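## Task

Get the black key fob out of the drawer of the small wooden box and set it down directly on the table surface, not on top of anything. Then close the drawer. The box must stay roughly in its current spot and orientation, and the other item must remain inside the drawer.

## Robot and tools

ROBOT. Two arms, left_arm and right_arm. Each is mounted on a tilted plate, and both plates hang from one metal frame behind the arms. Calibrated bases in scene 1: left_arm at (+0.048, +0.320, +0.317) m, quat_wxyz (+0.957, -0.123, +0.264, +0.004); right_arm at (+0.034, -0.209, +0.317) m, quat_wxyz (+0.957, +0.118, +0.266, +0.011). On each gripper the fingers point along its local +z and close along its local y. end_effector_position is the point between the finger pads, just under 1 cm behind the tips.

FRAME. All poses are in the scene frame. The origin is at table-top height, halfway between the nominal bases. +x points out over the table, +z points up, and left_arm is on the +y side. Arm names do not match left and right in the images. Reported poses can be off by a few cm, more at long reach.

ROW FORMAT. Every command row holds 16 numbers, even when only one arm moves. First left_arm: x, y, z in metres, then qw, qx, qy, qz (w first), then opening. Then the same 8 numbers for right_arm. Position and quaternion are an absolute goal pose in the scene frame, not an offset. Opening runs from -1 to +1 and sets finger position, not force. Finger-pad gaps: +1 about 87 mm, +0.5 about 69, 0 about 43, -0.5 about 18, -1 closed. To keep an arm still, resend its last reported pose and its wanted opening in every row. To keep a gripper's orientation, repeat the same goal quaternion. On each step the controller limits the commanded orientation to 40 degrees from the measured one.

TOOLS.
- execute_actions(actions, cameras). actions is a list with zero or one entry. An empty list is a LOOK: it returns the current state, with pictures. {"rows": [[16 numbers], ...], "steps": n} runs up to 15 rows, at most 15 steps of 1/30 s each (default 15, minimum 5). Each row covers one step, and the last row repeats to fill the remaining steps. The call is refused, with nothing sent, if any goal lies more than 0.6 m from that arm's last reported position along any of its gripper axes. {"steps": n} with no rows is a wait of up to 300 steps, counted from the last result, so your reply time counts toward it. Pictures come only with a LOOK or when cameras names them.
- move(target, speed, blend, blocking, cameras). target is one 16-number row, or a list of up to 15 rows for waypoints, all sharing 10 s. Each gripper goes in a straight line and turns the shorter way. Both arms' paths finish together, taking at least 0.5 s, and everything is cut off at 10 s. speed is in m/s, 0.002 to 2.9, default 0.25; rotation speed is capped at twice that number in rad/s. You can give one value, or one per waypoint. blend is a corner radius in m for waypoint lists (default 0). blocking=false returns after about 0.5 s while the motion continues. Paths do not avoid obstacles or the other arm. Do not route a gripper near its own base, because the shoulder posture may flip; go around it. Opening changes in the first row are applied at the start. Opening changes in later rows are applied on arrival there, after everything comes to rest. cameras gives all pictures by default.
- wait(seconds 0 to 10, cameras) lets time pass without sending a command. It returns early if a move ends.
- stop(cameras) brakes the current move; it needs some room to brake. The fingers keep moving.
- zoom_image(camera, region) enlarges a region [x0, y0, x1, y1] in pixels, at most 504x504, from that camera's latest image.
- finished_scene(scene: 1 or 2) ends and grades the scene. It cannot be undone. Its result holds the next scene's task.

CAMERAS. cam_high, cam_low, cam_left_wrist and cam_right_wrist, each 672x504. Calibration (K, distortion, T_world_to_cam) is supplied but may be slightly off. A wrist image can lag behind while its arm moves.

RESULTS. Each arm reports end_effector_position, end_effector_quat_wxyz, Hand target (the pose the controller is currently driving toward), Joint positions (the last value is the gripper, 0 closed to 1 open), Joint velocities ("within noise" means the arm is still), Joint torques (joints 1 to 3 wrap at ±28 N m) and grip_measured on the opening scale. A move also returns a "move:" line with the outcome (done, off_target, moving, held, fault) and any limits. done means within 10 mm and 2 degrees. limits=paced means the pose was clipped; limits=held means steps were held back, for example by the arm-to-arm clearance check. Neither done nor off_target tells you about contact. MOTOR HOT appears at 75 °C. OVER-TEMPERATURE FAULT at 90 °C folds that arm away for the rest of the scene.

GRIPPING. Friction and weight can leave the gripper low, short or tilted. After every move, check its position and orientation. To hold a part, command an opening about 0.04 below the grip_measured value at first contact.

SUGGESTED ORDER. LOOK and zoom to find the box, drawer handle and items. Pull the drawer open gently without dragging the box. Grasp the target item and set it flat on open table. Release it only once it is still. Push the drawer shut softly. Confirm with pictures, then call finished_scene.

AVOID. Dropping items or letting go of moving ones. Fast impacts, slams and hard presses. Arms or grippers striking each other, or one gripper closing on the other's fingers. Anything falling off the table. Long holds with an arm stretched out or straining at an unreachable pose, which overheats the motors. Arm stops. Loose items may get nudged now and then.

Each tool is called after ">>>" by a JSON object that holds its "method" and its "body", one argument or row to a line.

## Session

>>> {"method": "execute_actions", "body": {
  "actions": [],
  "cameras": ["all"]
}}

Scene clock: 0.00 s of 6000.00 s.
left_arm: end_effector_position=(+0.0997, +0.1270, +0.2928) grip_measured=+1.000 end_effector_quat_wxyz=(-0.035, +0.687, +0.534, -0.491) | right_arm: end_effector_position=(+0.4544, -0.2631, +0.1802) grip_measured=+1.000 end_effector_quat_wxyz=(+0.210, +0.029, +0.971, -0.113)
Joint positions: left_arm=[-0.98 1.553 0.577 -0.527 0.448 0.878 1] | right_arm=[0.037 1.58 0.906 0.109 0.457 -0.116 1]
Joint velocities: within noise
Joint torques (N m): no reading
Motor temperatures (°C): left_arm=[26 35 37 31 25 28 24] | right_arm=[25 31 31 31 29 29 29]
Heat: left arm: 37 °C; right arm: 31 °C.
Hand target: left_arm +0.1017, +0.1257, +0.2933; -0.031, +0.687, +0.534, -0.491 | right_arm +0.4616, -0.2645, +0.1866; +0.222, +0.034, +0.968, -0.113

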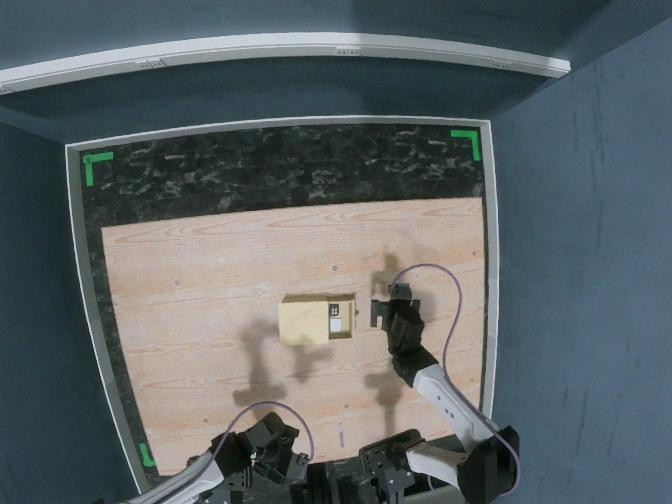

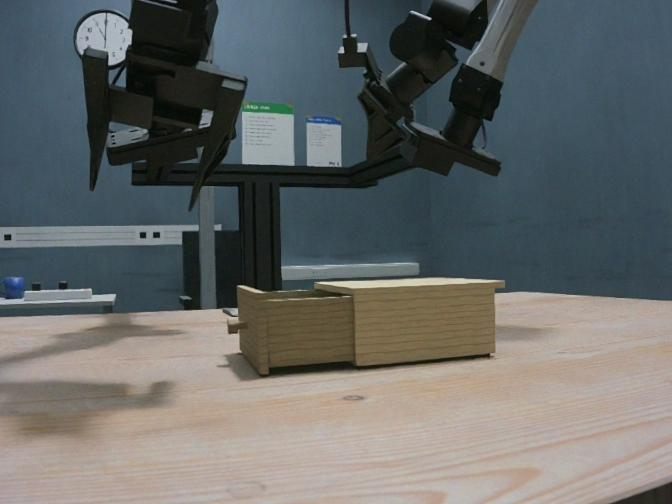

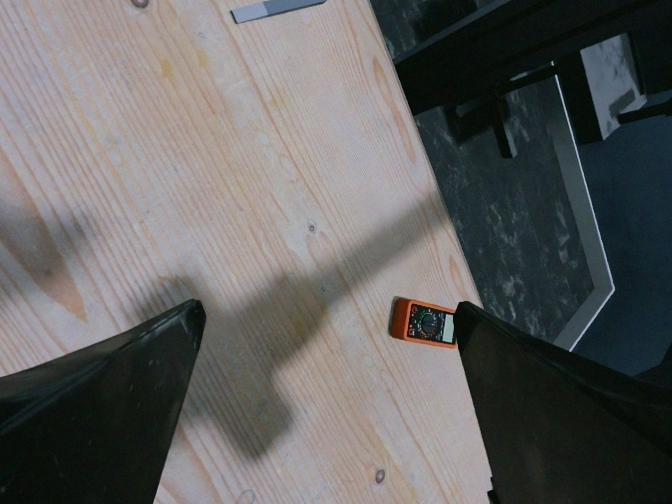

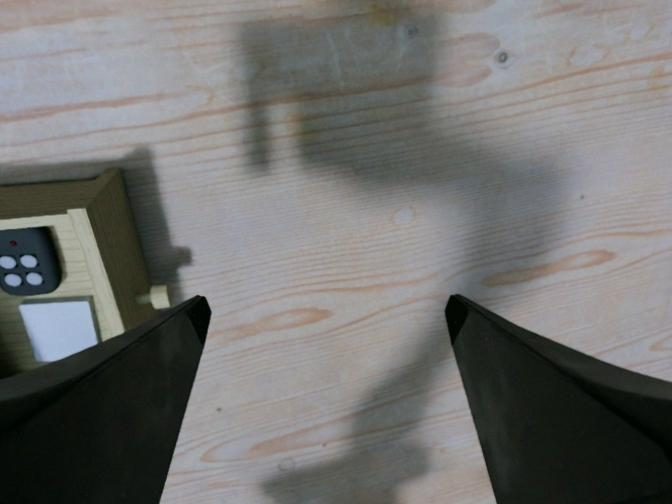

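>>> {"method": "zoom_image", "body": {
  "camera": "cam_high",
  "region": [260, 270, 380, 360]
}}

>>> {"method": "zoom_image", "body": {
  "camera": "cam_right_wrist",
  "region": [0, 140, 240, 400]
}}

>>> {"method": "zoom_image", "body": {
  "camera": "cam_low",
  "region": [210, 250, 530, 400]
}}

Scaled by 4.200 from the camera's 672x504 image, which has a finer 960x720 frame.

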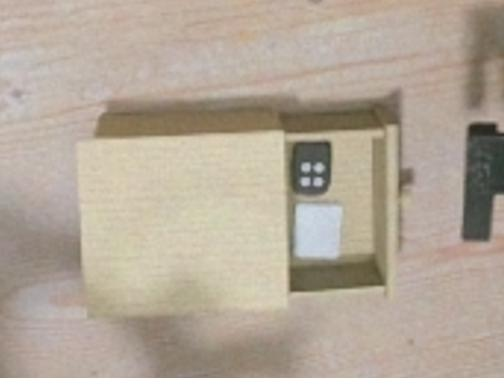

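Scaled by 1.938 from the camera's 672x504 image, which has a finer 960x720 frame.

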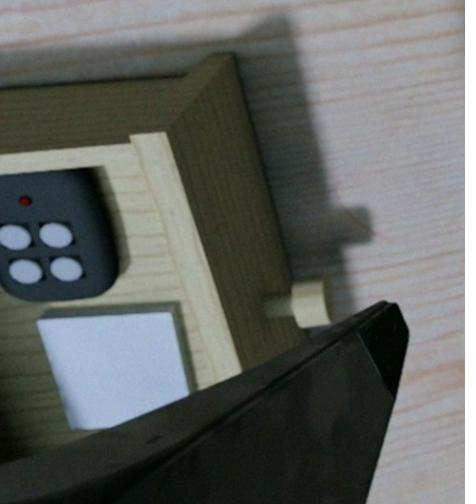

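Scaled by 1.575 from the camera's 672x504 image, which has a finer 960x720 frame.

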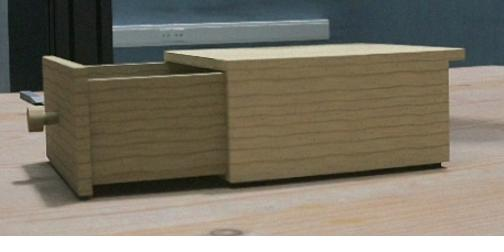

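>>> {"method": "move", "body": {
  "target": [0.1017, 0.1257, 0.2933, -0.031, 0.687, 0.534, -0.491, 1, 0.39, -0.125, 0.19, 0.208, 0, 0.978, 0, 1],
  "speed": 0.3
}}

Scene clock: 6.40 s of 6000.00 s.
left_arm: end_effector_position=(+0.0997, +0.1270, +0.2928) grip_measured=+1.000 end_effector_quat_wxyz=(-0.035, +0.687, +0.534, -0.491) | right_arm: end_effector_position=(+0.3796, -0.1250, +0.1801) grip_measured=+1.000 end_effector_quat_wxyz=(+0.185, -0.016, +0.983, -0.002)
Joint positions: left_arm=[-0.98 1.553 0.577 -0.527 0.448 0.878 1] | right_arm=[0.386 1.58 0.715 0.129 0.499 0.102 1]
Joint velocities: within noise
Joint torques (N m): left_arm=[-3.02 -4.37 4.05 0.43 0.53 0.21] | right_arm=[4.08 -8.49 3.85 1.01 0.16 -0.03]
Motor temperatures (°C): left_arm=[26 36 38 31 25 28 24] | right_arm=[25 32 32 31 29 29 29]
Heat: left arm: 38 °C; right arm: 32 °C.
Hand target: left_arm +0.1017, +0.1257, +0.2932; -0.031, +0.687, +0.534, -0.491 | right_arm +0.3900, -0.1250, +0.1899; +0.208, +0.000, +0.978, +0.000
Off the commanded pose: left_arm 0.002 m, 0 deg | right_arm 0.014 m, 3 deg.
Kept back: nothing.
move: off_target (right_arm)
camera_calibration:
cam_right_wrist: T_world_to_cam=[[0.0514868, -0.998559, 0.015157, -0.148925], [-0.873136, -0.0376426, 0.486021, 0.258793], [-0.48475, -0.0382578, -0.873816, 0.473077], [0, 0, 0, 1]] pos_world=[0.462953, -0.12087, 0.289861]

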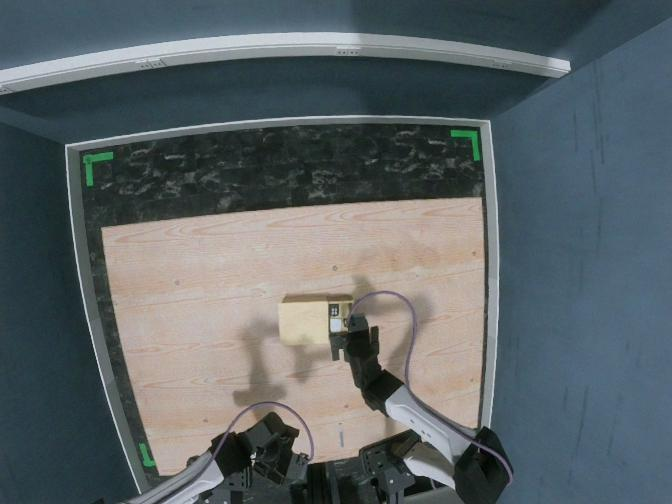

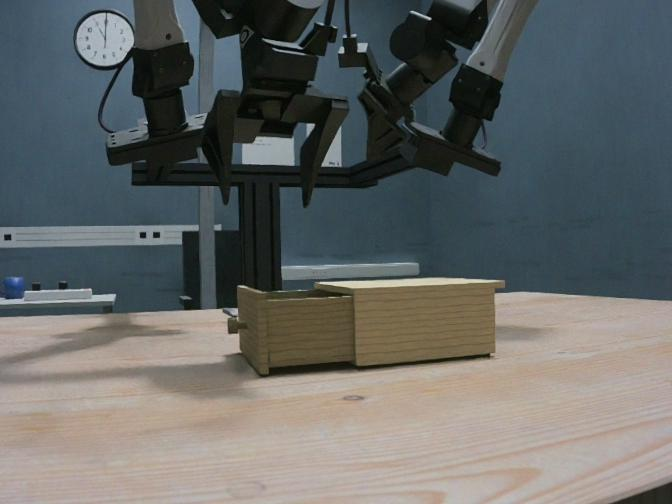

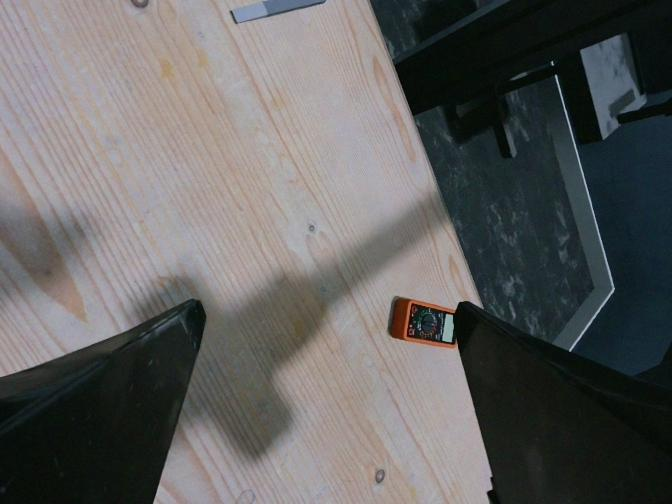

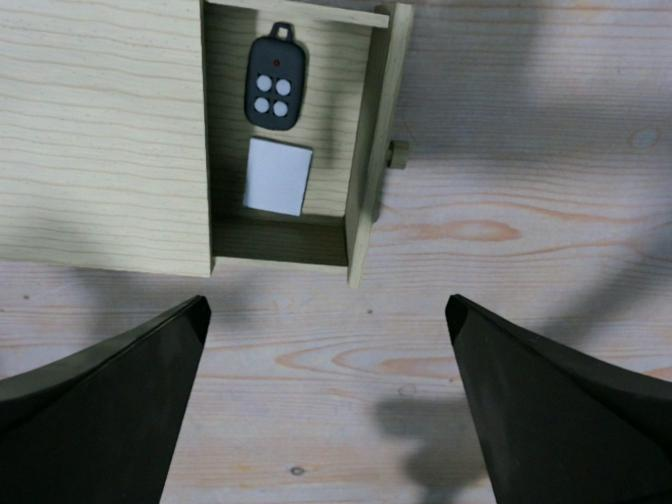

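>>> {"method": "zoom_image", "body": {
  "camera": "cam_right_wrist",
  "region": [190, 0, 430, 290]
}}

Scaled by 1.738 from the camera's 672x504 image, which has a finer 960x720 frame.

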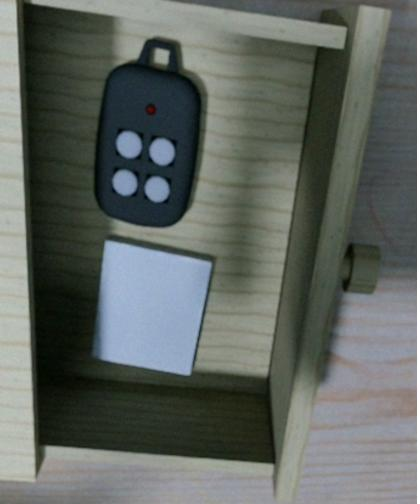

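>>> {"method": "zoom_image", "body": {
  "camera": "cam_low",
  "region": [170, 60, 380, 220]
}}

>>> {"method": "zoom_image", "body": {
  "camera": "cam_right_wrist",
  "region": [0, 260, 504, 504]
}}

Scaled by 2.400 from the camera's 672x504 image, which has a finer 960x720 frame.

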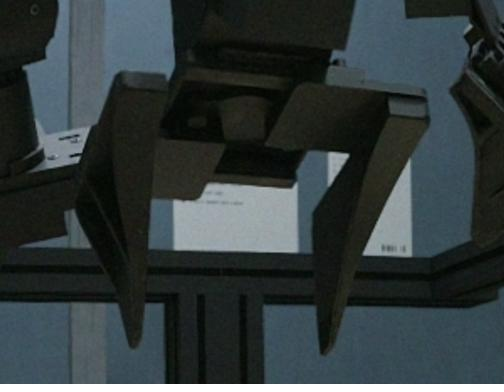

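Scaled by 1.000.

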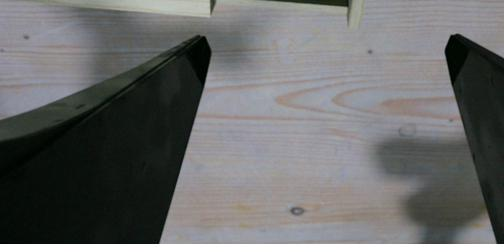

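>>> {"method": "zoom_image", "body": {
  "camera": "cam_low",
  "region": [190, 80, 360, 215]
}}

Scaled by 2.965 from the camera's 672x504 image, which has a finer 960x720 frame.

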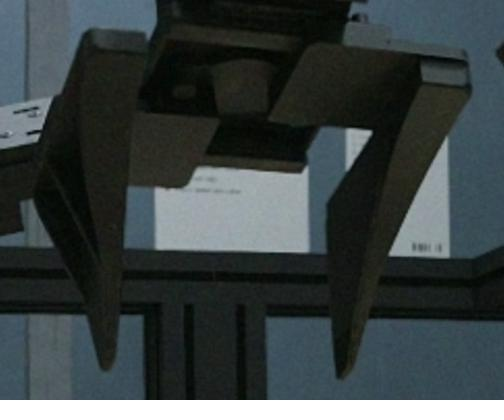

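>>> {"method": "move", "body": {
  "target": [0.1017, 0.1257, 0.2933, -0.031, 0.687, 0.534, -0.491, 1, 0.42, -0.14, 0.21, 0, 0.1685, 0.9857, 0, 0],
  "speed": 0.3
}}

>>> {"method": "zoom_image", "body": {
  "camera": "cam_low",
  "region": [180, 0, 390, 160]
}}

Scene clock: 19.20 s of 6000.00 s.
left_arm: end_effector_position=(+0.0997, +0.1270, +0.2928) grip_measured=+1.000 end_effector_quat_wxyz=(-0.035, +0.687, +0.534, -0.491) | right_arm: end_effector_position=(+0.4152, -0.1392, +0.2125) grip_measured=+0.000 end_effector_quat_wxyz=(+0.003, +0.159, +0.987, +0.000)
Joint positions: left_arm=[-0.98 1.553 0.577 -0.527 0.448 0.878 1] | right_arm=[0.267 1.72 1.291 -0.662 0.367 0.518 0.5]
Joint velocities: within noise
Joint torques (N m): left_arm=[-3.07 -4.38 4.04 0.42 0.53 0.21] | right_arm=[2.63 -6.69 8.02 0.12 -0.04 -0.04]
Motor temperatures (°C): left_arm=[26 37 39 31 25 28 24] | right_arm=[26 33 32 32 28 29 29]
Heat: left arm: 39 °C; right arm: 33 °C.
Hand target: left_arm +0.1017, +0.1257, +0.2932; -0.031, +0.687, +0.534, -0.491 | right_arm +0.4198, -0.1400, +0.2100; +0.000, +0.168, +0.986, +0.000
Off the commanded pose: left_arm 0.002 m, 0 deg | right_arm 0.006 m, 1 deg.
Kept back: nothing.
move: done
camera_calibration:
cam_right_wrist: T_world_to_cam=[[-0.294535, -0.955638, -0.00238555, -0.0119984], [-0.6144, 0.18745, 0.766404, 0.137972], [-0.731957, 0.227199, -0.642355, 0.608477], [0, 0, 0, 1]] pos_world=[0.526615, -0.175574, 0.285087]

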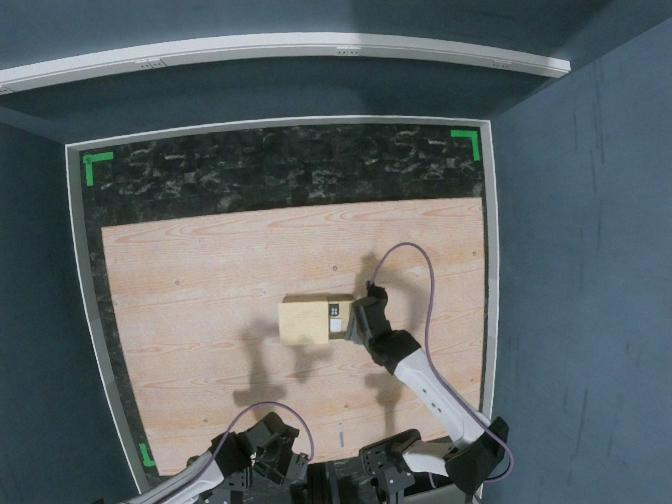

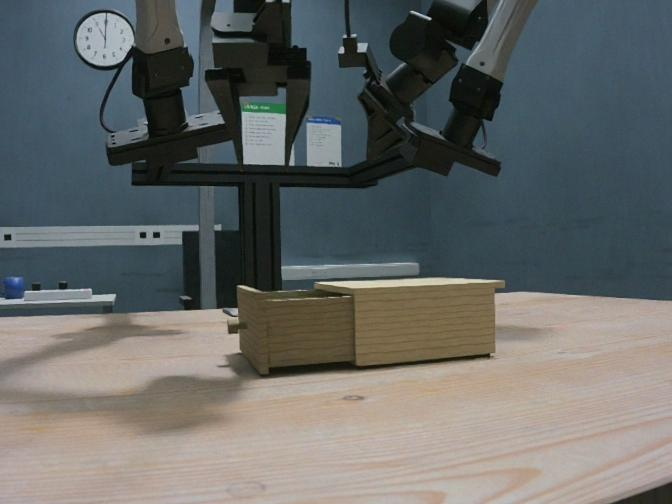

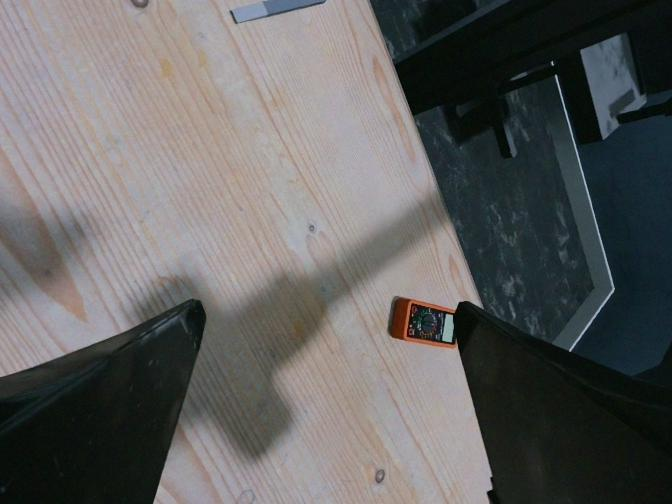

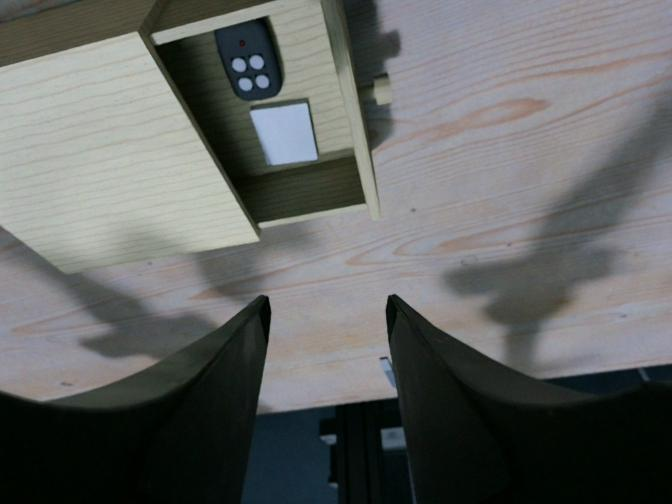

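Scaled by 2.400 from the camera's 672x504 image, which has a finer 960x720 frame.

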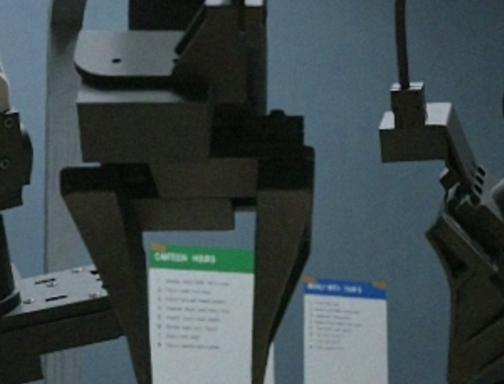

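>>> {"method": "zoom_image", "body": {
  "camera": "cam_low",
  "region": [190, 50, 330, 175]
}}

>>> {"method": "zoom_image", "body": {
  "camera": "cam_right_wrist",
  "region": [120, 0, 430, 260]
}}

Scaled by 3.600 from the camera's 672x504 image, which has a finer 960x720 frame.

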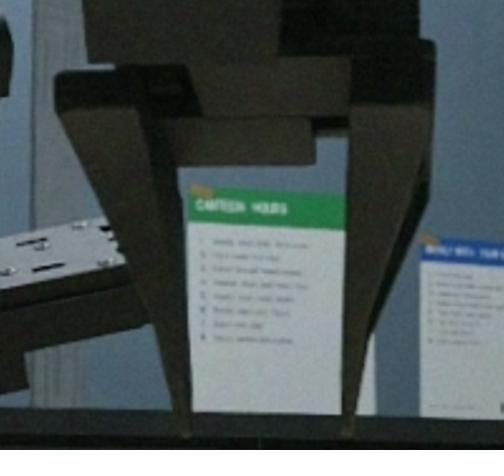

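Scaled by 1.626 from the camera's 672x504 image, which has a finer 960x720 frame.

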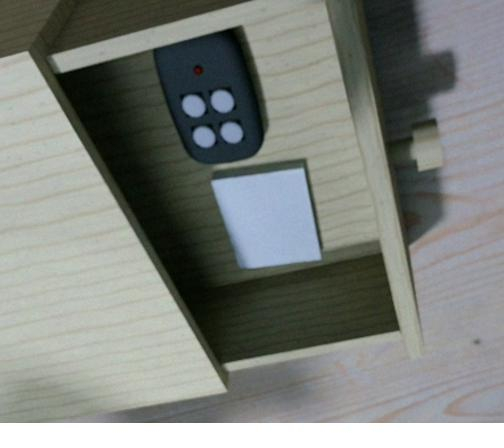

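>>> {"method": "move", "body": {
  "target": [0.1017, 0.1257, 0.2933, -0.031, 0.687, 0.534, -0.491, 1, 0.3828, -0.1081, 0.118, 0.1952, 0.0907, 0.9451, 0.2457, -1],
  "speed": 0.25
}}

>>> {"method": "zoom_image", "body": {
  "camera": "cam_right_wrist",
  "region": [100, 0, 500, 350]
}}

Scene clock: 24.47 s of 6000.00 s.
left_arm: end_effector_position=(+0.0997, +0.1270, +0.2928) grip_measured=+1.000 end_effector_quat_wxyz=(-0.035, +0.687, +0.534, -0.491) | right_arm: end_effector_position=(+0.3830, -0.1059, +0.1222) grip_measured=-0.973 end_effector_quat_wxyz=(+0.191, +0.093, +0.946, +0.246)
Joint positions: left_arm=[-0.98 1.553 0.577 -0.527 0.448 0.878 1] | right_arm=[0.07 1.812 0.634 0.576 -0.192 0.197 0.013]
Joint velocities: within noise
Joint torques (N m): left_arm=[-3.06 -4.34 4.07 0.43 0.53 0.2] | right_arm=[1.63 -5.39 1.74 1.14 -0.32 -0.32]
Motor temperatures (°C): left_arm=[26 37 39 30 25 28 24] | right_arm=[26 34 32 32 28 29 29]
Heat: left arm: 39 °C; right arm: 34 °C.
Hand target: left_arm +0.1017, +0.1257, +0.2932; -0.031, +0.687, +0.534, -0.491 | right_arm +0.3827, -0.1082, +0.1181; +0.195, +0.091, +0.945, +0.246
Off the commanded pose: left_arm 0.002 m, 0 deg | right_arm 0.005 m, 1 deg.
Kept back: nothing.
move: done
camera_calibration:
cam_right_wrist: T_world_to_cam=[[-0.0627111, -0.866639, -0.494978, -0.00905541], [-0.895219, -0.170397, 0.411761, 0.294279], [-0.441191, 0.468936, -0.765147, 0.448537], [0, 0, 0, 1]] pos_world=[0.460767, -0.168039, 0.217542]

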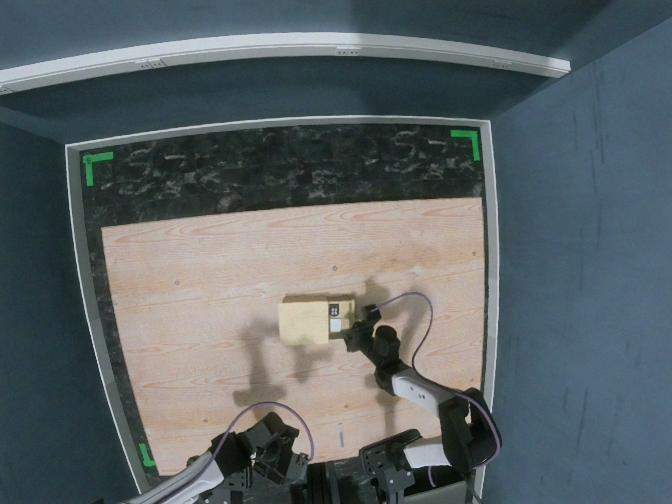

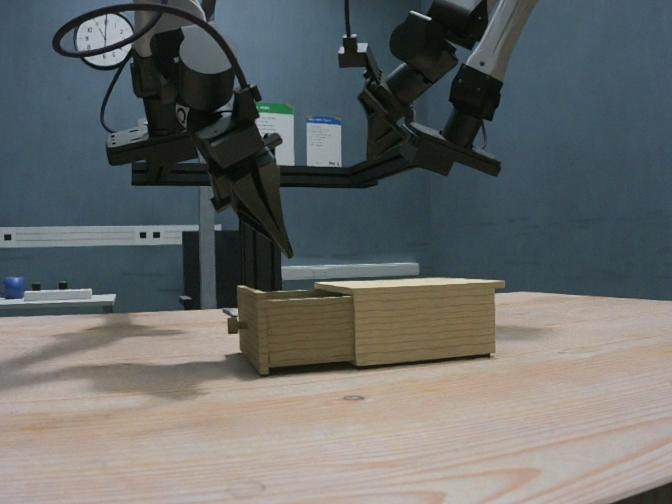

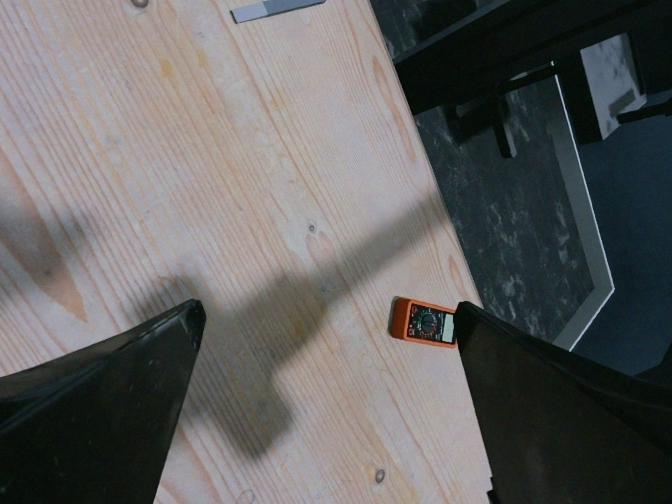

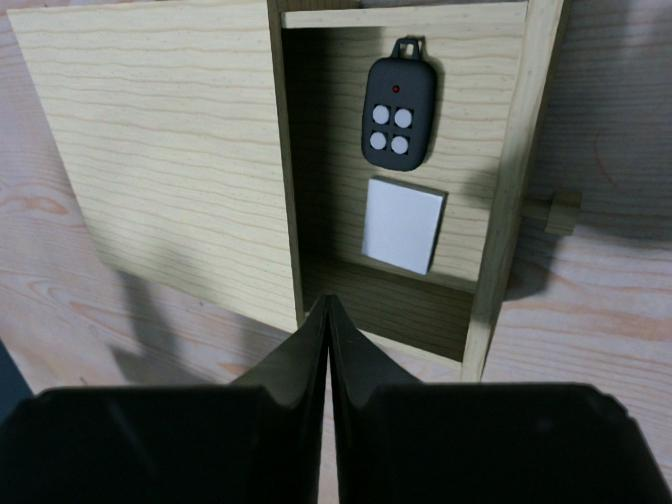

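Scaled by 1.260 from the camera's 672x504 image, which has a finer 960x720 frame.

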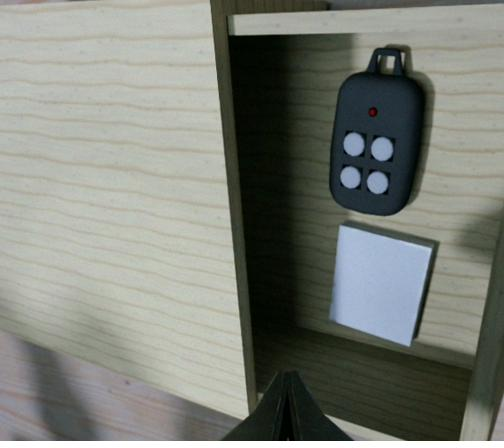

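>>> {"method": "zoom_image", "body": {
  "camera": "cam_right_wrist",
  "region": [240, 0, 460, 165]
}}

>>> {"method": "zoom_image", "body": {
  "camera": "cam_low",
  "region": [190, 100, 380, 390]
}}

Scaled by 2.291 from the camera's 672x504 image, which has a finer 960x720 frame.

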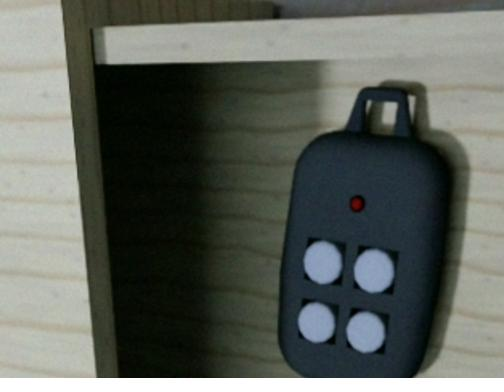

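Scaled by 1.738 from the camera's 672x504 image, which has a finer 960x720 frame.

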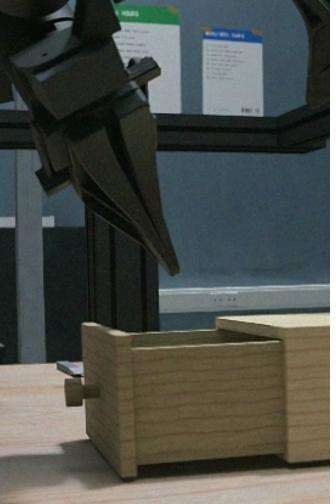

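>>> {"method": "move", "body": {
  "target": [0.1017, 0.1257, 0.2933, -0.031, 0.687, 0.534, -0.491, 1, 0.4173, -0.0743, 0.0385, 0.1952, 0.0907, 0.9451, 0.2457, -1],
  "speed": 0.12
}}

>>> {"method": "zoom_image", "body": {
  "camera": "cam_right_wrist",
  "region": [200, 0, 500, 340]
}}

>>> {"method": "zoom_image", "body": {
  "camera": "cam_low",
  "region": [190, 200, 400, 390]
}}

Scene clock: 27.73 s of 6000.00 s.
left_arm: end_effector_position=(+0.0997, +0.1270, +0.2928) grip_measured=+1.000 end_effector_quat_wxyz=(-0.035, +0.687, +0.534, -0.491) | right_arm: end_effector_position=(+0.4136, -0.0792, +0.0406) grip_measured=-0.973 end_effector_quat_wxyz=(+0.187, +0.091, +0.947, +0.246)
Joint positions: left_arm=[-0.98 1.553 0.577 -0.527 0.448 0.878 1] | right_arm=[0.078 2.2 0.924 0.666 -0.188 0.198 0.013]
Joint velocities: within noise
Joint torques (N m): left_arm=[-3.02 -4.33 4.03 0.43 0.53 0.21] | right_arm=[4.68 -6.45 2.4 1.15 -0.12 -0.12]
Motor temperatures (°C): left_arm=[26 37 39 30 25 28 24] | right_arm=[26 34 32 32 28 29 29]
Heat: left arm: 39 °C; right arm: 34 °C.
Hand target: left_arm +0.1017, +0.1257, +0.2932; -0.031, +0.687, +0.534, -0.491 | right_arm +0.4172, -0.0744, +0.0387; +0.195, +0.091, +0.945, +0.246
Off the commanded pose: left_arm 0.002 m, 0 deg | right_arm 0.007 m, 1 deg.
Kept back: nothing.
move: done
camera_calibration:
cam_right_wrist: T_world_to_cam=[[-0.0596776, -0.866824, -0.495029, -0.0256987], [-0.891501, -0.176816, 0.417088, 0.357452], [-0.449071, 0.46621, -0.762223, 0.390139], [0, 0, 0, 1]] pos_world=[0.492335, -0.14096, 0.135562]

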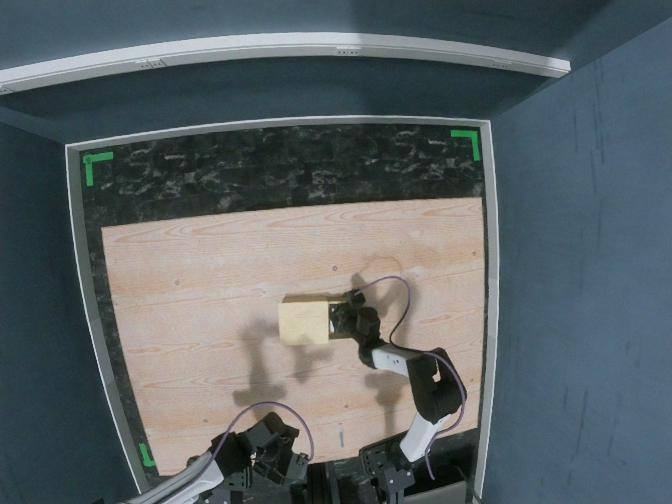

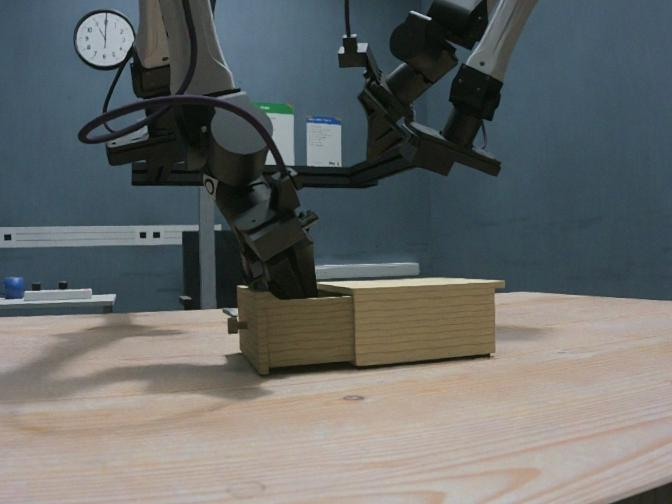

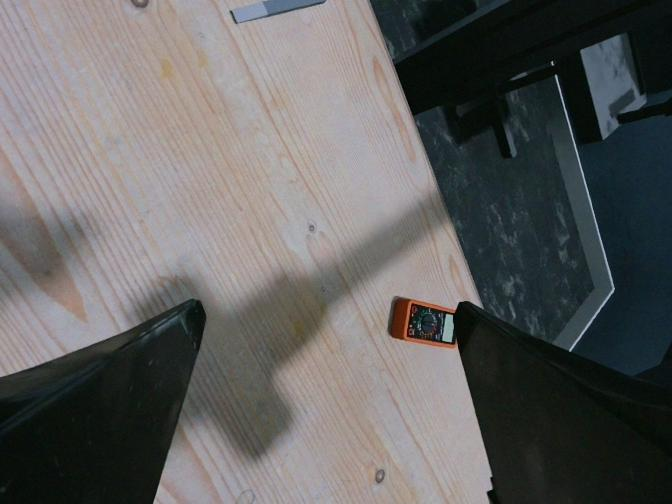

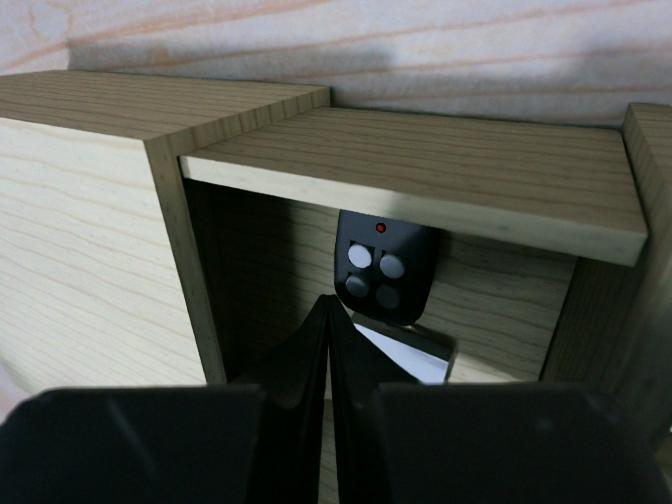

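Scaled by 1.482 from the camera's 672x504 image, which has a finer 960x720 frame.

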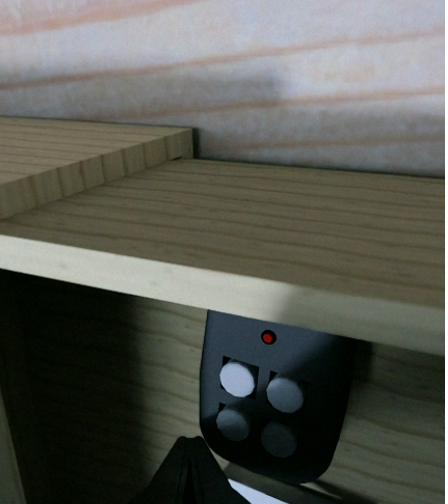

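Scaled by 2.400 from the camera's 672x504 image, which has a finer 960x720 frame.

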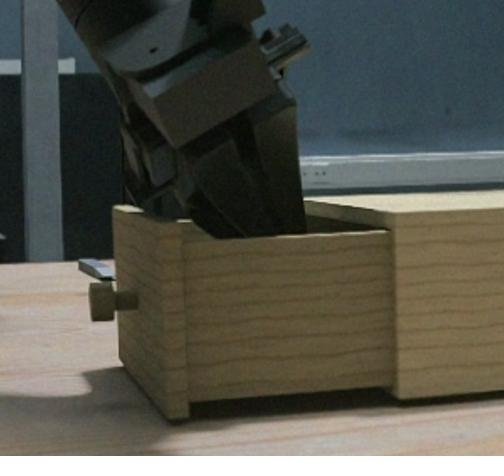

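>>> {"method": "move", "body": {
  "target": [0.1017, 0.1257, 0.2933, -0.031, 0.687, 0.534, -0.491, 1, 0.4325, -0.0595, 0.0195, 0.1952, 0.0907, 0.9451, 0.2457, -1],
  "speed": 0.08,
  "cameras": ["cam_right_wrist", "cam_low"]
}}

>>> {"method": "zoom_image", "body": {
  "camera": "cam_right_wrist",
  "region": [200, 0, 500, 340]
}}

Scene clock: 29.17 s of 6000.00 s.
left_arm: end_effector_position=(+0.0997, +0.1270, +0.2928) grip_measured=+1.000 end_effector_quat_wxyz=(-0.035, +0.687, +0.534, -0.491) | right_arm: end_effector_position=(+0.4382, -0.0620, +0.0294) grip_measured=-0.973 end_effector_quat_wxyz=(+0.204, +0.089, +0.941, +0.255)
Joint positions: left_arm=[-0.98 1.553 0.577 -0.527 0.448 0.878 1] | right_arm=[0.105 2.276 1.038 0.666 -0.181 0.213 0.013]
Joint velocities: within noise
Joint torques (N m): left_arm=[-3.04 -4.33 4.04 0.42 0.53 0.2] | right_arm=[4.7 -5.85 3.14 0.95 -0.01 -0.14]
Motor temperatures (°C): left_arm=[27 37 39 30 25 28 24] | right_arm=[26 34 32 32 28 29 29]
Heat: left arm: 39 °C; right arm: 34 °C.
Hand target: left_arm +0.1017, +0.1257, +0.2932; -0.031, +0.687, +0.534, -0.491 | right_arm +0.4323, -0.0597, +0.0200; +0.195, +0.091, +0.945, +0.246
Off the commanded pose: left_arm 0.002 m, 0 deg | right_arm 0.012 m, 1 deg.
Kept back: nothing.
move: off_target (right_arm)
camera_calibration:
cam_right_wrist: T_world_to_cam=[[-0.0453669, -0.859089, -0.509811, -0.0202247], [-0.906104, -0.17949, 0.383092, 0.394333], [-0.420616, 0.479322, -0.770281, 0.373077], [0, 0, 0, 1]] pos_world=[0.513312, -0.12542, 0.125998]
Images, in order (width x height): cam_low 672x504, cam_right_wrist 672x504.

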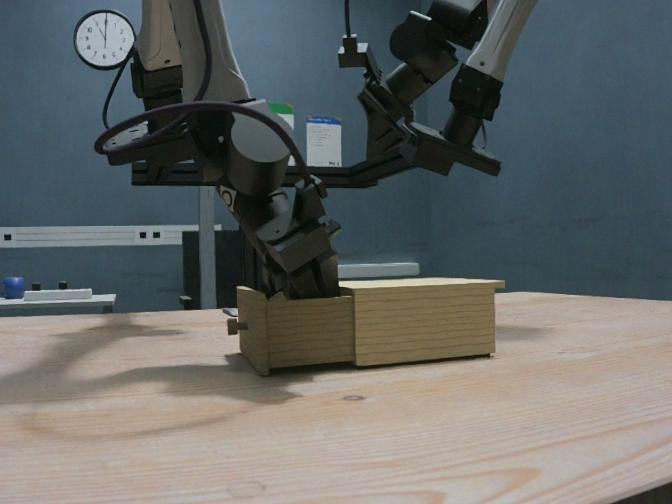

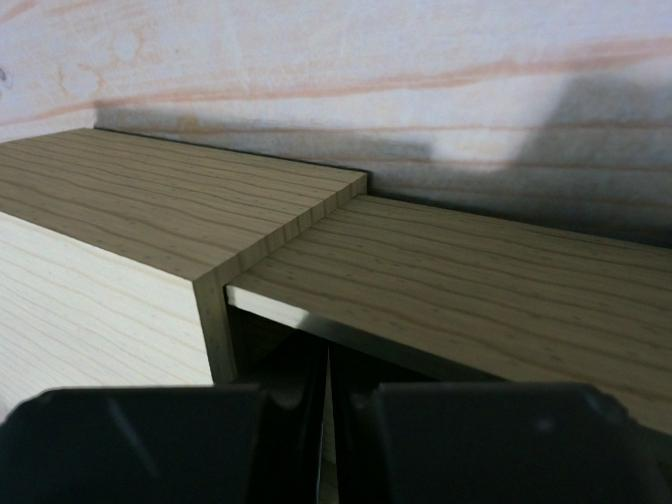

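Scaled by 1.482 from the camera's 672x504 image, which has a finer 960x720 frame.

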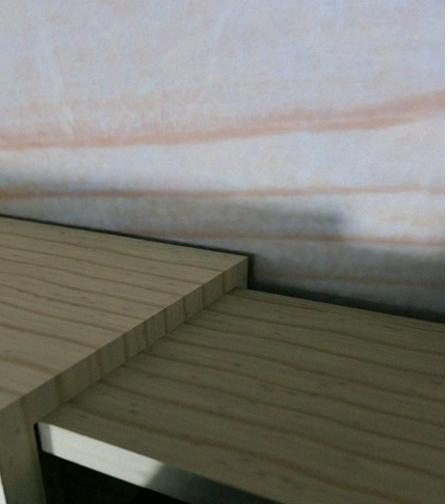

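>>> {"method": "zoom_image", "body": {
  "camera": "cam_right_wrist",
  "region": [150, 240, 480, 504]
}}

>>> {"method": "zoom_image", "body": {
  "camera": "cam_low",
  "region": [210, 180, 530, 400]
}}

Scaled by 1.527 from the camera's 672x504 image, which has a finer 960x720 frame.

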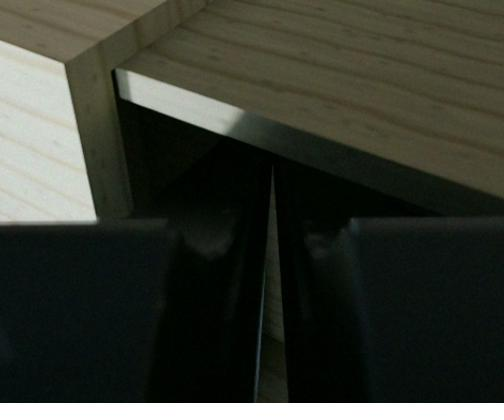

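Scaled by 1.575 from the camera's 672x504 image, which has a finer 960x720 frame.

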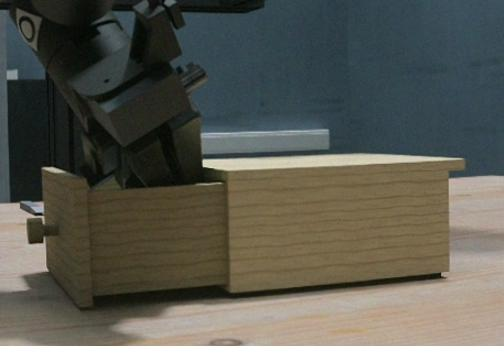

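>>> {"method": "move", "body": {
  "target": [0.1017, 0.1257, 0.2933, -0.031, 0.687, 0.534, -0.491, 1, 0.431, -0.088, 0.0235, 0.1952, 0.0907, 0.9451, 0.2457, -1],
  "speed": 0.08,
  "cameras": ["cam_right_wrist", "cam_low", "cam_high"]
}}

>>> {"method": "zoom_image", "body": {
  "camera": "cam_right_wrist",
  "region": [150, 100, 550, 400]
}}

Scene clock: 31.47 s of 6000.00 s.
left_arm: end_effector_position=(+0.0997, +0.1270, +0.2928) grip_measured=+1.000 end_effector_quat_wxyz=(-0.035, +0.687, +0.534, -0.491) | right_arm: end_effector_position=(+0.4339, -0.0700, +0.0282) grip_measured=-0.973 end_effector_quat_wxyz=(+0.197, +0.092, +0.937, +0.273)
Joint positions: left_arm=[-0.98 1.553 0.577 -0.527 0.448 0.878 1] | right_arm=[0.067 2.276 1.028 0.666 -0.249 0.207 0.013]
Joint velocities: within noise
Joint torques (N m): left_arm=[-3.06 -4.36 4.03 0.43 0.54 0.21] | right_arm=[1.52 -9.31 0.38 0.74 0.07 -0.5]
Motor temperatures (°C): left_arm=[27 37 39 30 25 28 24] | right_arm=[26 34 32 32 28 29 29]
Heat: left arm: 39 °C; right arm: 34 °C.
Hand target: left_arm +0.1017, +0.1257, +0.2932; -0.031, +0.687, +0.534, -0.491 | right_arm +0.4309, -0.0878, +0.0236; +0.195, +0.091, +0.945, +0.246
Off the commanded pose: left_arm 0.002 m, 0 deg | right_arm 0.019 m, 3 deg.
Kept back: nothing.
move: off_target (right_arm)
camera_calibration:
cam_right_wrist: T_world_to_cam=[[-0.0450555, -0.838817, -0.542546, -0.0256013], [-0.901851, -0.199448, 0.383255, 0.386191], [-0.42969, 0.506564, -0.747502, 0.379451], [0, 0, 0, 1]] pos_world=[0.51018, -0.136666, 0.121741]
Images, in order (width x height): cam_high 672x504, cam_low 672x504, cam_right_wrist 672x504.

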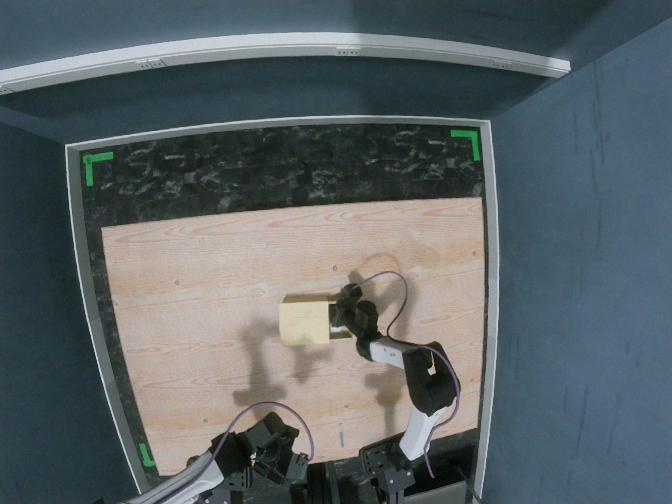

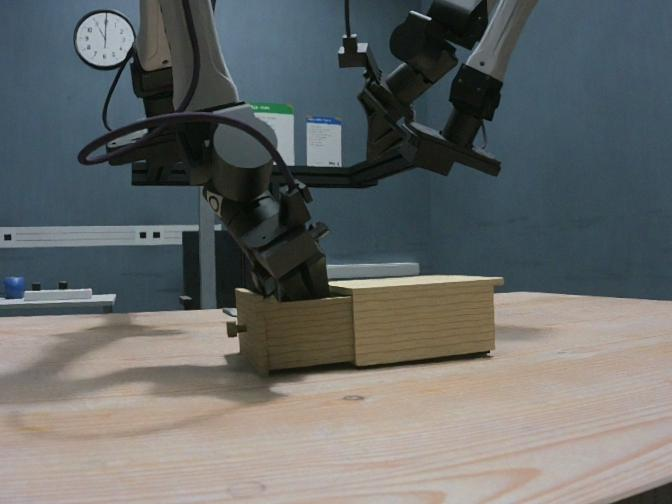

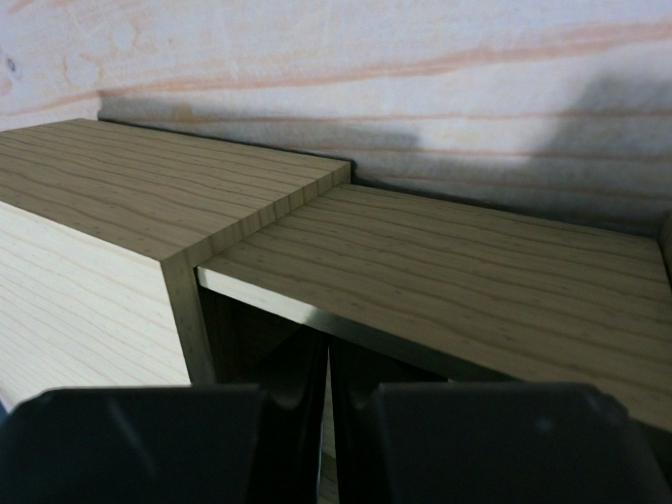

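Scaled by 1.260 from the camera's 672x504 image, which has a finer 960x720 frame.

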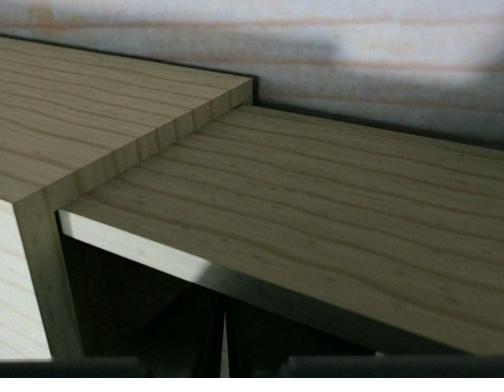

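>>> {"method": "zoom_image", "body": {
  "camera": "cam_low",
  "region": [195, 180, 375, 320]
}}

>>> {"method": "zoom_image", "body": {
  "camera": "cam_high",
  "region": [270, 270, 410, 380]
}}

Scaled by 2.800 from the camera's 672x504 image, which has a finer 960x720 frame.

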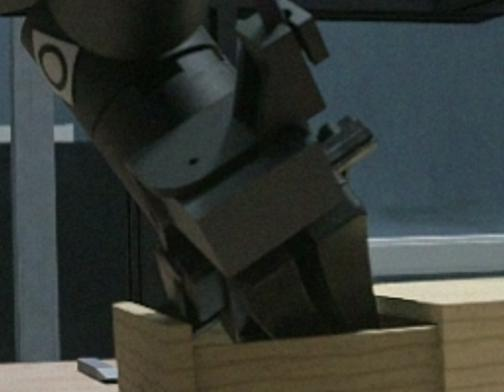

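Scaled by 3.600 from the camera's 672x504 image, which has a finer 960x720 frame.

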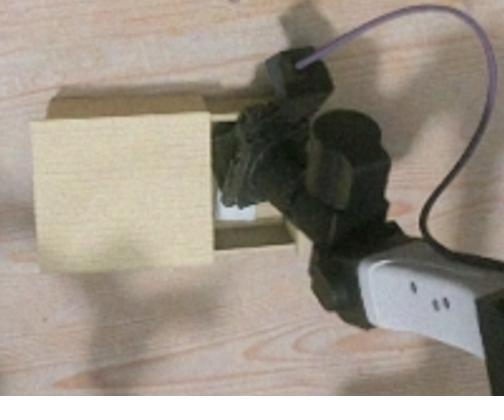

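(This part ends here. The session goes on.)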